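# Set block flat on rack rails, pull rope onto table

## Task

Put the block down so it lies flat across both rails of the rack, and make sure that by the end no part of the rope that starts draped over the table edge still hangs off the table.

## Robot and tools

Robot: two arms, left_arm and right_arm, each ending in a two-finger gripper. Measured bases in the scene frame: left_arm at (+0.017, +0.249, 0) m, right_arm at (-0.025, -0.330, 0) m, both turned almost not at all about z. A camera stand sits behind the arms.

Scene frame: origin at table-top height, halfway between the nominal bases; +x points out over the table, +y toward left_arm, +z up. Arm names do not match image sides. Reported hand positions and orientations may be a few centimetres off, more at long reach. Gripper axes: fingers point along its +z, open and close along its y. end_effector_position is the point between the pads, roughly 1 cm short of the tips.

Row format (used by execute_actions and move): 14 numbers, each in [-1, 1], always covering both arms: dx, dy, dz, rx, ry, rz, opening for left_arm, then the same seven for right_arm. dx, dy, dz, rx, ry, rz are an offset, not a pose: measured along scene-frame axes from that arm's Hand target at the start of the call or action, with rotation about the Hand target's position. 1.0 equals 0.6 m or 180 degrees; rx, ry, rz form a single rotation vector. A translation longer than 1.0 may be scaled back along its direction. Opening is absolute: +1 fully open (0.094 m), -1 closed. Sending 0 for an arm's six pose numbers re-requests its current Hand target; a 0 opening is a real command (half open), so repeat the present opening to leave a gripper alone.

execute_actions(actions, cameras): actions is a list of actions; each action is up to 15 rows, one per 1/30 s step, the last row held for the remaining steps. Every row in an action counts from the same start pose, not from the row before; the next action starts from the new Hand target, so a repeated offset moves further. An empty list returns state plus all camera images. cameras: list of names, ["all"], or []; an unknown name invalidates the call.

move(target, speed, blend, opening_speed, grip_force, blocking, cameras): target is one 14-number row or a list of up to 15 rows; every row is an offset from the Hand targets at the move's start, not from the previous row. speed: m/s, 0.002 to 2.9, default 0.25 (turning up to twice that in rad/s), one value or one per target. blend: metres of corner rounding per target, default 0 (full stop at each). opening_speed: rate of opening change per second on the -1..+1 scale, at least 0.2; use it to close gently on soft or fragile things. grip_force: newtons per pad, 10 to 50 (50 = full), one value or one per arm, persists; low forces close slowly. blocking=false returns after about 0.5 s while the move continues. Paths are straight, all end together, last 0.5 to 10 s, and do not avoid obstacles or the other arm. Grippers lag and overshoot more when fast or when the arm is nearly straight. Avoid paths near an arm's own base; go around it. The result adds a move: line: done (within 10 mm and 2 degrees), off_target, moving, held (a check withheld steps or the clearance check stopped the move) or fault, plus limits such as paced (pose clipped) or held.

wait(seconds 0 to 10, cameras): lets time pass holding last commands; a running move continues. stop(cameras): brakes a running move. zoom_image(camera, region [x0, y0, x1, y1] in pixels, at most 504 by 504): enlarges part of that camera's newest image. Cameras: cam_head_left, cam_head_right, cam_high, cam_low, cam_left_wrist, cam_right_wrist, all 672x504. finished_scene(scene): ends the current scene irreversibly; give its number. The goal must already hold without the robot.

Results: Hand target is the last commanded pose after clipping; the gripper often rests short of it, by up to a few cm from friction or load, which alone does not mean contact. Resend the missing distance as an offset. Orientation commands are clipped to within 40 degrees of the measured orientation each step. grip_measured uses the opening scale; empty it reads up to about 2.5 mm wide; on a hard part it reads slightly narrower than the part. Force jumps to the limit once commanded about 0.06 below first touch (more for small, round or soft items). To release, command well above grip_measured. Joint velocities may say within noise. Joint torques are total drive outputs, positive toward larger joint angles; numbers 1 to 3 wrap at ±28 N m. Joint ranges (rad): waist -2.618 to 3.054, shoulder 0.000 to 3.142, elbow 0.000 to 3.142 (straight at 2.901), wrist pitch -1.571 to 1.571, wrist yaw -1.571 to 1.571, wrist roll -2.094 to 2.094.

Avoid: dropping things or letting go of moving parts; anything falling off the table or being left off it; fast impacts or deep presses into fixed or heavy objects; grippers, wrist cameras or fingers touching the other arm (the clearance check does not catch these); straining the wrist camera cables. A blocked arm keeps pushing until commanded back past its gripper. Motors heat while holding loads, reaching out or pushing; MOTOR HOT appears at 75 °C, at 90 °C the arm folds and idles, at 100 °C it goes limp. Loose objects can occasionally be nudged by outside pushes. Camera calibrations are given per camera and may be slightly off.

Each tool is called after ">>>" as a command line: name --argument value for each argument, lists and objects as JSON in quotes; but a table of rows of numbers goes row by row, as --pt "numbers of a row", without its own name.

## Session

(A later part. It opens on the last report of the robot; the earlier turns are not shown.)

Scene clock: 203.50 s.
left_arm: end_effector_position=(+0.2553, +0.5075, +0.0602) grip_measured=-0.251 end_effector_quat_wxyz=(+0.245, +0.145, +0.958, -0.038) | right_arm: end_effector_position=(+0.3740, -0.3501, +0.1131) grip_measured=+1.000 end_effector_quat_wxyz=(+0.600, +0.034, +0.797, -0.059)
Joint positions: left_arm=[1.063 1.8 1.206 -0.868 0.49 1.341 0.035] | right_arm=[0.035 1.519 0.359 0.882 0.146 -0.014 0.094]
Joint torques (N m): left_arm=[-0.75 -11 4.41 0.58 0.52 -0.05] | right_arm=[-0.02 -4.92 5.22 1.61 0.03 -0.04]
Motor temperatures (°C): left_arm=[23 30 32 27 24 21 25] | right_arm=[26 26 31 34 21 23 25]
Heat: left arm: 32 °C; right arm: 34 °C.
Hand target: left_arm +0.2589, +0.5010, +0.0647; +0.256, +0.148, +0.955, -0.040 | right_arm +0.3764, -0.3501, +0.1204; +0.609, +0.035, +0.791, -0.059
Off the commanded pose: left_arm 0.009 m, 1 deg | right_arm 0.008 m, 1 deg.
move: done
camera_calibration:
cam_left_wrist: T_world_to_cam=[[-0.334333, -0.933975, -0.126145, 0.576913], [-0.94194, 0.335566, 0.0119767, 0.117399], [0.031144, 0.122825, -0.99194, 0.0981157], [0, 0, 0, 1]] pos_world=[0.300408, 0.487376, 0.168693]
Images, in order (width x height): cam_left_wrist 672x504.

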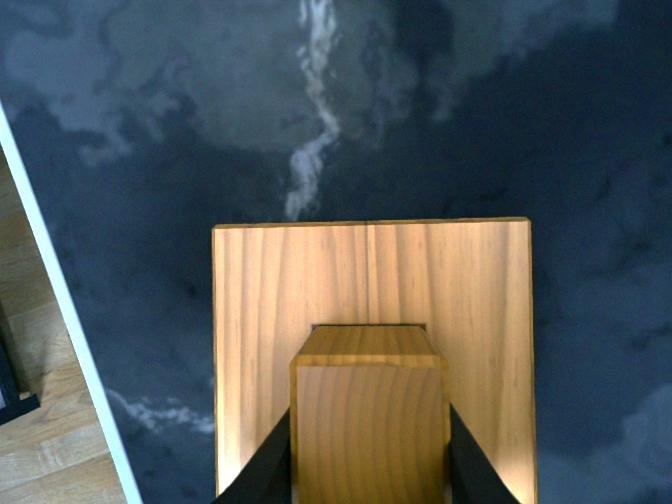

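>>> move --pt "0 0.003 0.1672 0 0 0 -0.6 0 0 0 0 0 0 1" --pt "0.2268 -0.4667 0.17 0 0 -0.0333 -0.6 0 0 0 0 0 0 1" --pt "0.2268 -0.4667 0.135 0 0 -0.0333 -0.6 0 0 0 0 0 0 1" --speed '[0.1,0.2,0.08]' --blend '[0.03,0.02,0]' --cameras '["cam_left_wrist","cam_low","cam_high"]'

>>> zoom_image --camera "cam_low" --region '[320, 150, 440, 250]'

Scene clock: 219.13 s.
left_arm: end_effector_position=(+0.3896, +0.2225, +0.1452) grip_measured=-0.251 end_effector_quat_wxyz=(+0.241, +0.199, +0.948, -0.052) | right_arm: end_effector_position=(+0.3740, -0.3501, +0.1131) grip_measured=+1.000 end_effector_quat_wxyz=(+0.600, +0.034, +0.797, -0.059)
Joint positions: left_arm=[0.02 1.537 1.235 -0.811 0.206 0.391 0.035] | right_arm=[0.035 1.519 0.359 0.882 0.146 -0.014 0.094]
Joint torques (N m): left_arm=[-0.06 -7.61 5.87 1.67 0.2 -0.12] | right_arm=[-0.02 -4.92 5.23 1.62 0.04 -0.05]
Heat: left arm: 31 °C; right arm: 34 °C.
Hand target: left_arm +0.3950, +0.2211, +0.1457; +0.253, +0.197, +0.946, -0.053 | right_arm +0.3764, -0.3501, +0.1204; +0.609, +0.035, +0.791, -0.059
Off the commanded pose: left_arm 0.006 m, 1 deg | right_arm 0.008 m, 1 deg.
move: done; blend cut to 0.0105 m at target 2
camera_calibration:
cam_left_wrist: T_world_to_cam=[[-0.437943, -0.890193, -0.125549, 0.396865], [-0.898021, 0.439702, 0.0148291, 0.297827], [0.0420035, 0.11924, -0.991977, 0.209869], [0, 0, 0, 1]] pos_world=[0.432444, 0.197307, 0.253594]
Images, in order (width x height): cam_high 672x504, cam_low 672x504, cam_left_wrist 672x504.

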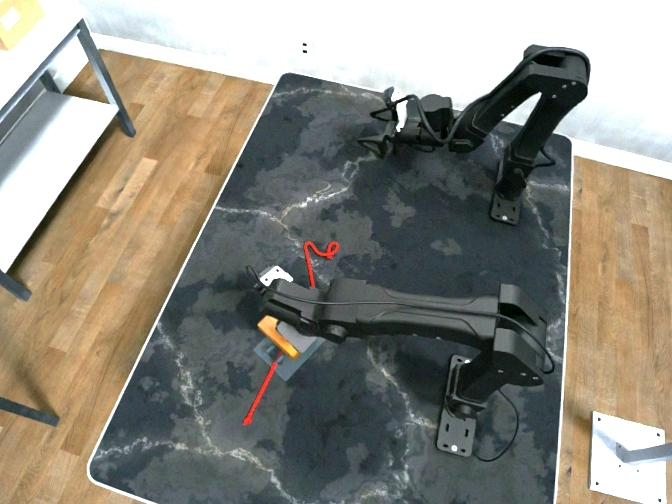

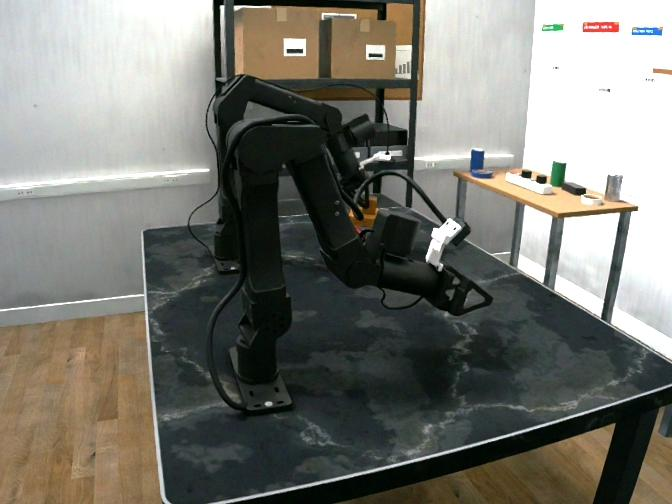

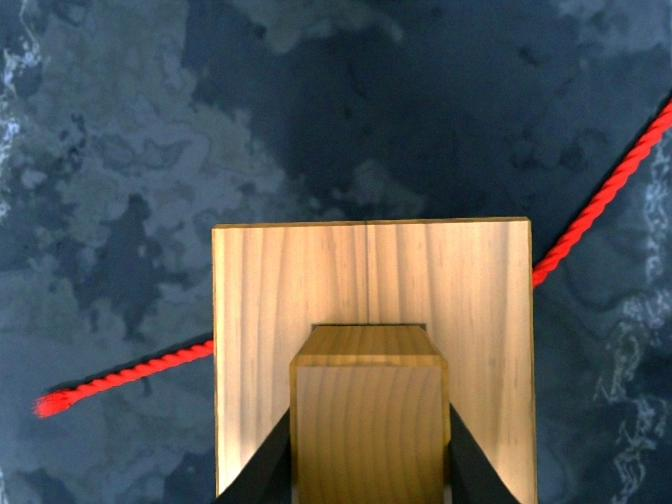

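Scaled by 4.200 from the camera's 672x504 image, which has a finer 960x720 frame.

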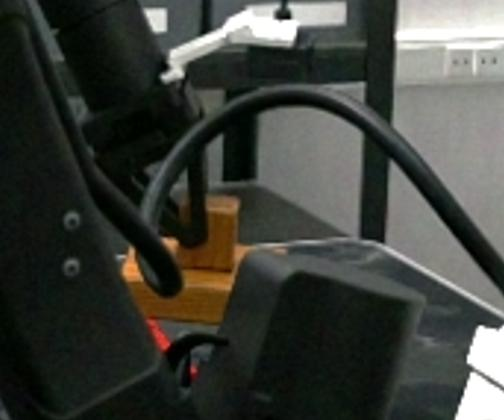

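>>> zoom_image --camera "cam_high" --region '[225, 275, 365, 395]'

Scaled by 3.600 from the camera's 672x504 image, which has a finer 960x720 frame.

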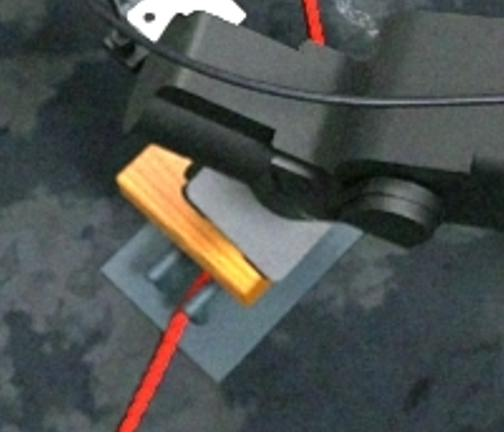

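>>> move --target '[-0.0062,0.0027,-0.055,0,0,0,-0.6,0,0,0,0,0,0,1]' --speed 0.05

Scene clock: 238.80 s.
left_arm: end_effector_position=(+0.3858, +0.2224, +0.1113) grip_measured=-0.251 end_effector_quat_wxyz=(+0.240, +0.199, +0.949, -0.052) | right_arm: end_effector_position=(+0.3740, -0.3501, +0.1131) grip_measured=+1.000 end_effector_quat_wxyz=(+0.600, +0.034, +0.797, -0.059)
Joint positions: left_arm=[0.02 1.542 1.105 -0.68 0.206 0.391 0.035] | right_arm=[0.035 1.519 0.359 0.882 0.146 -0.014 0.094]
Joint torques (N m): left_arm=[0.46 -7.6 5.74 1.63 0.23 -0.01] | right_arm=[0.03 -4.92 5.23 1.61 0.03 -0.05]
Heat: left arm: 30 °C; right arm: 34 °C.
Hand target: left_arm +0.3913, +0.2227, +0.1127; +0.253, +0.197, +0.946, -0.053 | right_arm +0.3764, -0.3501, +0.1204; +0.609, +0.035, +0.791, -0.059
Off the commanded pose: left_arm 0.006 m, 2 deg | right_arm 0.008 m, 1 deg.
move: done

>>> move --pt "0 0 -0.010 0 0 0 -0.6 0 0 0 0 0 0 1" --pt "0 0 -0.0167 0 0 0 -0.6 0 0 0 0 0 0 1" --speed 0.03

Scene clock: 242.63 s.
left_arm: end_effector_position=(+0.3883, +0.2222, +0.1054) grip_measured=-0.251 end_effector_quat_wxyz=(+0.247, +0.199, +0.947, -0.051) | right_arm: end_effector_position=(+0.3740, -0.3501, +0.1131) grip_measured=+1.000 end_effector_quat_wxyz=(+0.600, +0.034, +0.797, -0.059)
Joint positions: left_arm=[0.02 1.546 1.078 -0.634 0.208 0.391 0.035] | right_arm=[0.035 1.519 0.359 0.882 0.146 -0.014 0.094]
Joint torques (N m): left_arm=[0.49 -7.21 5.57 1.6 0.18 0] | right_arm=[-0.03 -4.96 5.24 1.61 0.04 -0.05]
Heat: left arm: 30 °C; right arm: 34 °C.
Hand target: left_arm +0.3912, +0.2227, +0.1026; +0.253, +0.197, +0.946, -0.053 | right_arm +0.3764, -0.3501, +0.1204; +0.609, +0.035, +0.791, -0.059
Off the commanded pose: left_arm 0.004 m, 1 deg | right_arm 0.008 m, 1 deg.
move: done

>>> move --pt "0 0 -0.012 0 0 0 -0.6 0 0 0 0 0 0 1" --speed 0.03

>>> zoom_image --camera "cam_high" --region '[225, 275, 365, 395]'

Scene clock: 245.60 s.
left_arm: end_effector_position=(+0.3923, +0.2203, +0.1044) grip_measured=-0.251 end_effector_quat_wxyz=(+0.259, +0.201, +0.943, -0.054) | right_arm: end_effector_position=(+0.3740, -0.3501, +0.1131) grip_measured=+1.000 end_effector_quat_wxyz=(+0.600, +0.034, +0.797, -0.059)
Joint positions: left_arm=[0.02 1.546 1.061 -0.595 0.219 0.391 0.035] | right_arm=[0.035 1.519 0.359 0.882 0.146 -0.014 0.094]
Joint torques (N m): left_arm=[0.49 -6.64 4.77 1.44 0.07 -0.02] | right_arm=[0.02 -4.96 5.24 1.62 0.04 -0.05]
Heat: left arm: 30 °C; right arm: 34 °C.
Hand target: left_arm +0.3912, +0.2227, +0.0954; +0.253, +0.197, +0.946, -0.053 | right_arm +0.3764, -0.3501, +0.1204; +0.609, +0.035, +0.791, -0.059
Off the commanded pose: left_arm 0.009 m, 1 deg | right_arm 0.008 m, 1 deg.
move: done

Scaled by 3.600 from the camera's 672x504 image, which has a finer 960x720 frame.
This view is cut from an older image: the scene may have changed since it was taken.

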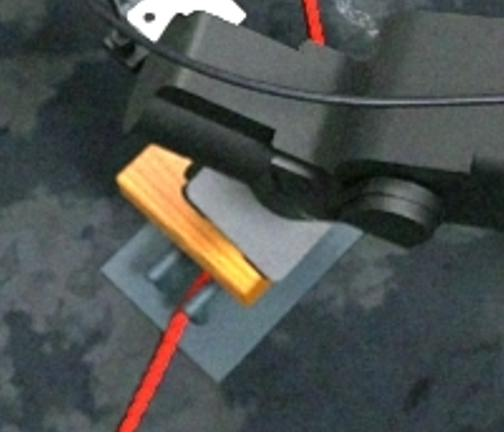

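>>> move --pt "-0.005 0.002 0.0135 0 0 0 -0.6 0 0 0 0 0 0 1" --speed 0.03 --cameras '["cam_high","cam_left_wrist","cam_head_left"]'

>>> zoom_image --camera "cam_high" --region '[225, 275, 365, 395]'

Scene clock: 249.23 s.
left_arm: end_effector_position=(+0.3921, +0.2207, +0.1043) grip_measured=-0.251 end_effector_quat_wxyz=(+0.258, +0.201, +0.943, -0.054) | right_arm: end_effector_position=(+0.3740, -0.3501, +0.1131) grip_measured=+1.000 end_effector_quat_wxyz=(+0.600, +0.034, +0.797, -0.059)
Joint positions: left_arm=[0.022 1.546 1.061 -0.596 0.221 0.391 0.035] | right_arm=[0.035 1.519 0.359 0.882 0.146 -0.014 0.094]
Joint torques (N m): left_arm=[0.62 -8.14 6.16 1.11 0.08 0.01] | right_arm=[0.01 -4.94 5.24 1.62 0.04 -0.05]
Heat: left arm: 30 °C; right arm: 34 °C.
Hand target: left_arm +0.3883, +0.2238, +0.1036; +0.253, +0.198, +0.945, -0.053 | right_arm +0.3764, -0.3501, +0.1204; +0.609, +0.035, +0.791, -0.059
Off the commanded pose: left_arm 0.005 m, 1 deg | right_arm 0.008 m, 1 deg.
move: done
camera_calibration:
cam_left_wrist: T_world_to_cam=[[-0.437748, -0.889691, -0.129717, 0.391457], [-0.895869, 0.443829, -0.0208565, 0.303415], [0.0761279, 0.107079, -0.991332, 0.15865], [0, 0, 0, 1]] pos_world=[0.431102, 0.196623, 0.214381]
Images, in order (width x height): cam_head_left 672x504, cam_high 672x504, cam_left_wrist 672x504.

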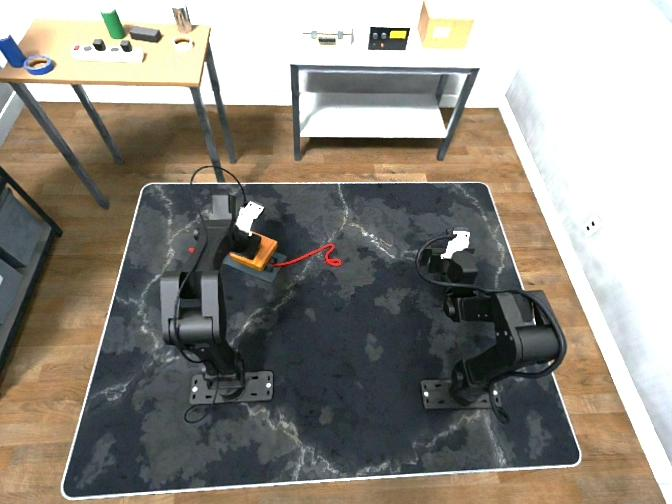

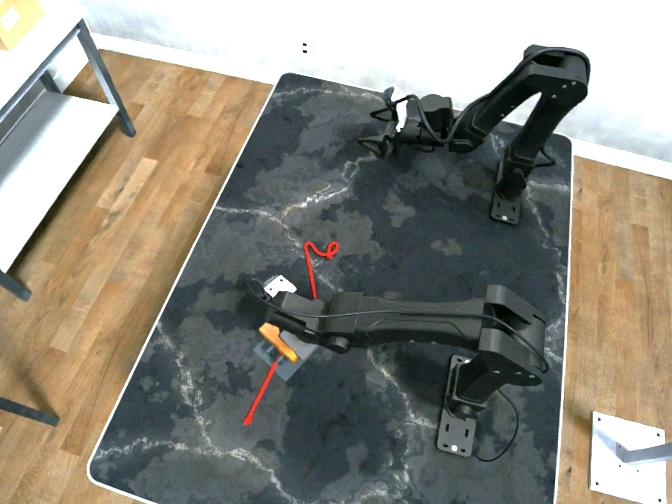

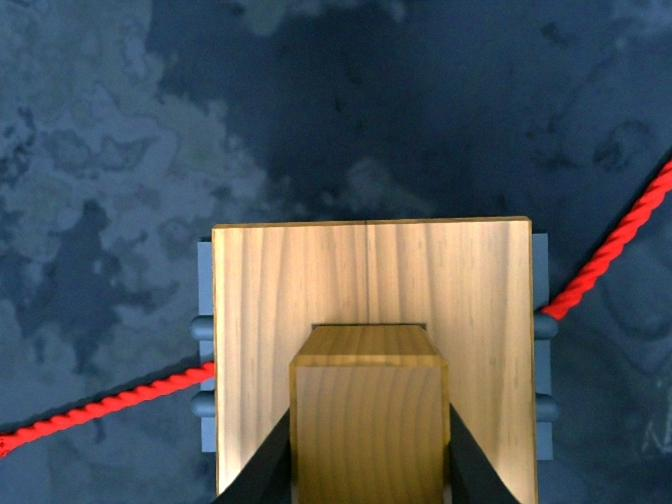

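Scaled by 3.600 from the camera's 672x504 image, which has a finer 960x720 frame.

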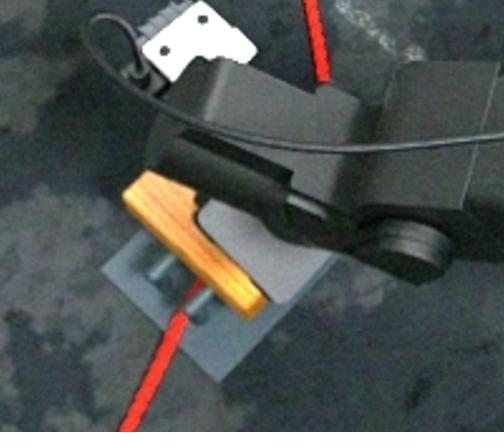

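>>> move --pt "0.004 -0.002 0.004 0 0 0 0.3 0 0 0 0 0 0 1" --pt "-0.055 0.0238 0.17 0 0 0 0.3 0 0 0 0 0 0 1" --speed '[0.03,0.12]' --opening_speed 0.6 --cameras '["all"]'

>>> zoom_image --camera "cam_low" --region '[320, 160, 440, 250]'

>>> zoom_image --camera "cam_high" --region '[225, 275, 365, 395]'

Scene clock: 257.73 s.
left_arm: end_effector_position=(+0.3525, +0.2381, +0.1891) grip_measured=+0.298 end_effector_quat_wxyz=(+0.233, +0.194, +0.951, -0.053) | right_arm: end_effector_position=(+0.3740, -0.3501, +0.1131) grip_measured=+1.000 end_effector_quat_wxyz=(+0.600, +0.034, +0.797, -0.059)
Joint positions: left_arm=[0.082 1.424 1.315 -1.035 0.23 0.44 0.061] | right_arm=[0.035 1.519 0.359 0.882 0.146 -0.014 0.094]
Joint torques (N m): left_arm=[0.58 -7.9 9.29 1.04 0.29 0.05] | right_arm=[-0.02 -4.92 5.26 1.62 0.03 -0.04]
Heat: left arm: 31 °C; right arm: 34 °C.
Hand target: left_arm +0.3553, +0.2381, +0.2055; +0.253, +0.198, +0.946, -0.053 | right_arm +0.3764, -0.3501, +0.1204; +0.609, +0.035, +0.791, -0.059
Off the commanded pose: left_arm 0.017 m, 3 deg | right_arm 0.008 m, 1 deg.
move: off_target (left_arm)
camera_calibration:
cam_left_wrist: T_world_to_cam=[[-0.432966, -0.893915, -0.116004, 0.39735], [-0.901138, 0.432397, 0.0313457, 0.256779], [0.0221394, 0.118107, -0.992754, 0.260441], [0, 0, 0, 1]] pos_world=[0.397666, 0.213406, 0.296599]
cam_right_wrist: T_world_to_cam=[[-0.107372, -0.987283, -0.117231, -0.281716], [-0.694436, 0.158856, -0.701801, 0.444573], [0.711499, 0.00605586, -0.702661, -0.0788653], [0, 0, 0, 1]] pos_world=[0.334592, -0.348279, 0.22356]

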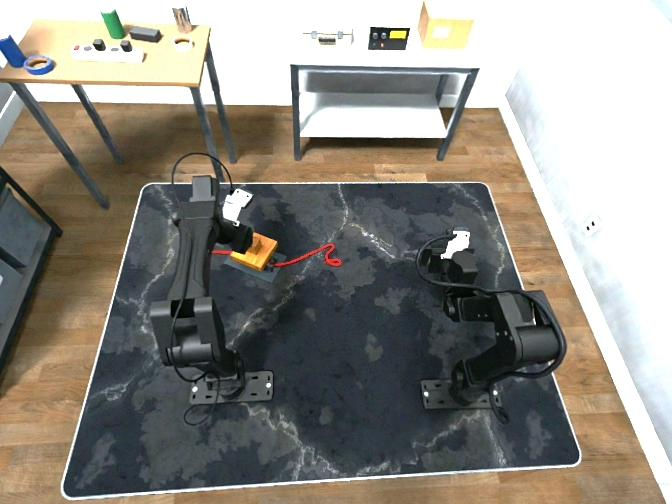

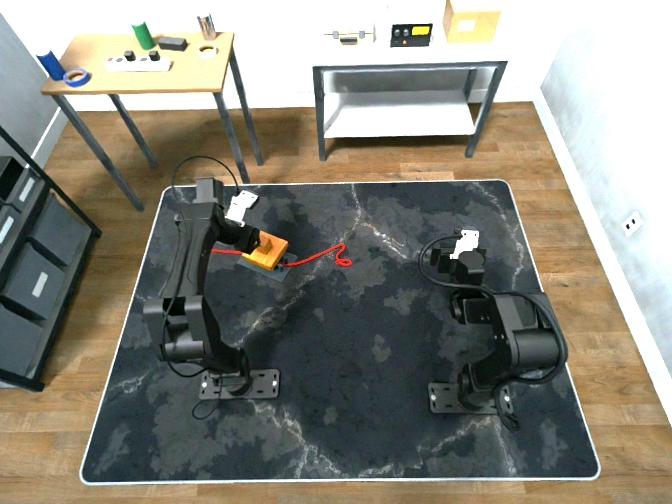

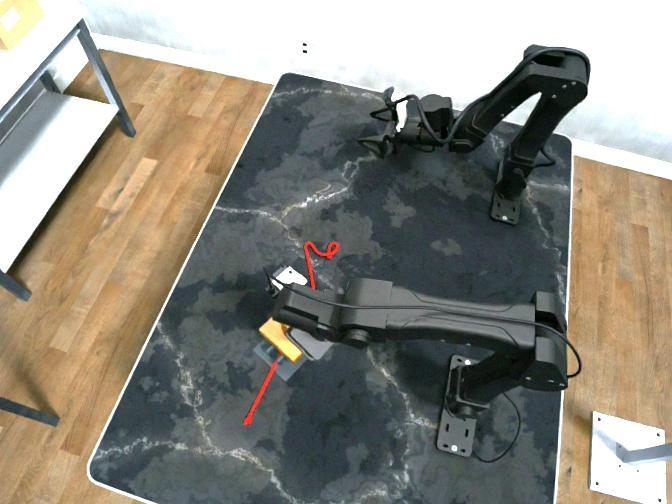

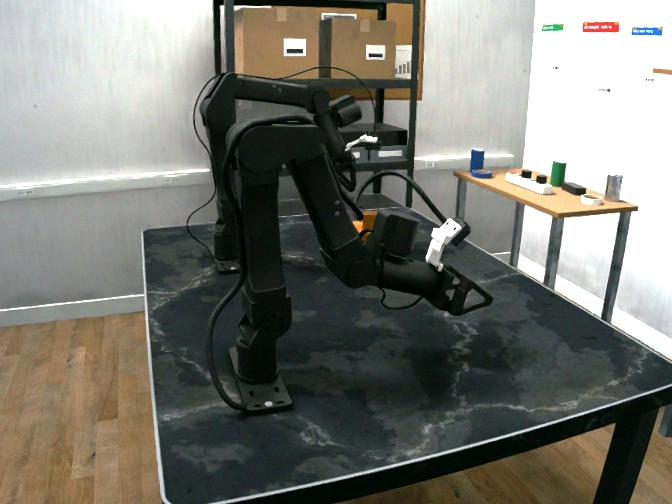

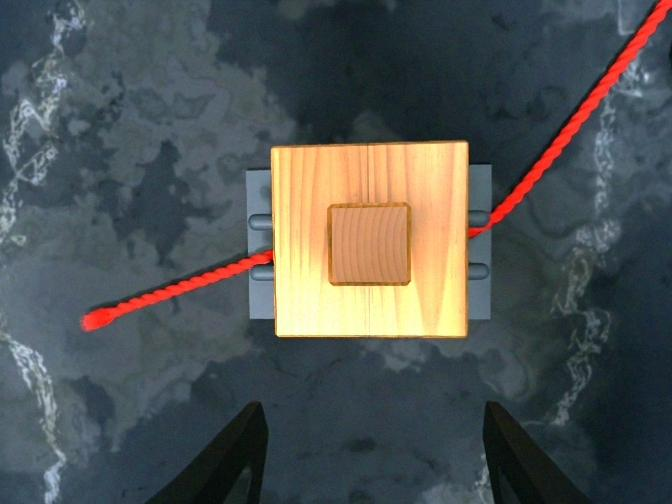

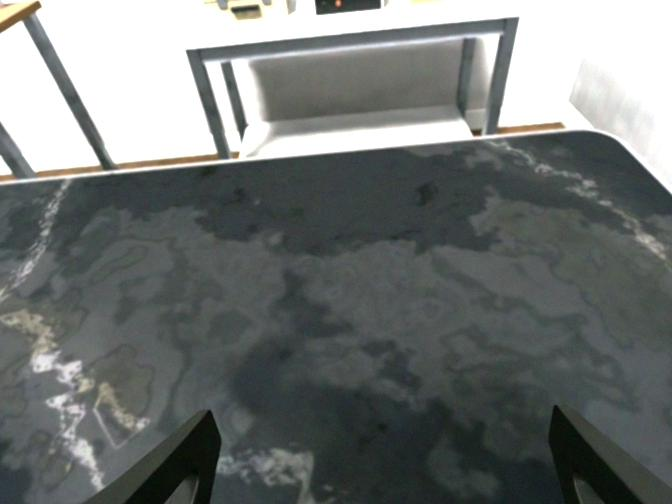

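Scaled by 4.200 from the camera's 672x504 image, which has a finer 960x720 frame.

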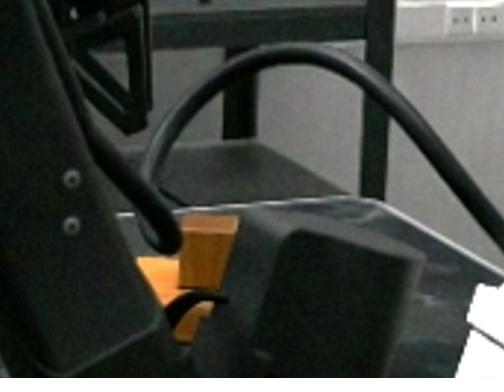

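Scaled by 3.600 from the camera's 672x504 image, which has a finer 960x720 frame.

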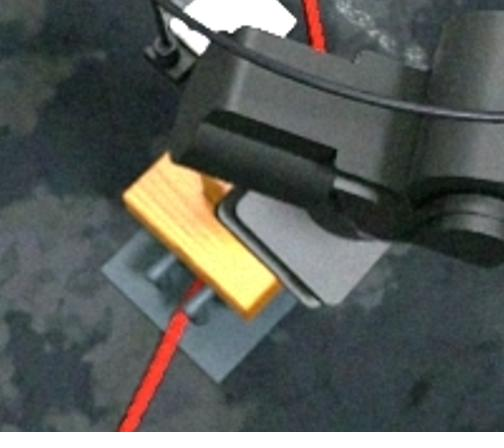

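>>> zoom_image --camera "cam_left_wrist" --region '[440, 150, 530, 330]'

>>> zoom_image --camera "cam_left_wrist" --region '[240, 120, 500, 360]'

Scaled by 2.800 from the camera's 672x504 image, which has a finer 960x720 frame.

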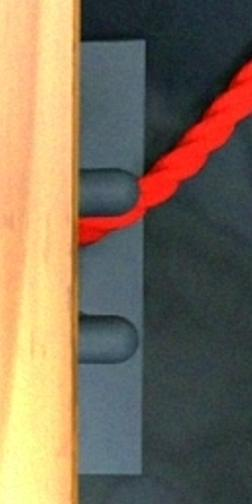

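Scaled by 1.938 from the camera's 672x504 image, which has a finer 960x720 frame.

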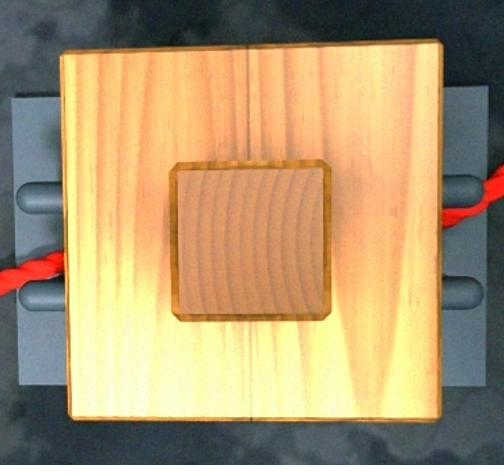

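>>> finished_scene --scene 3

The scene is finished: the task was done.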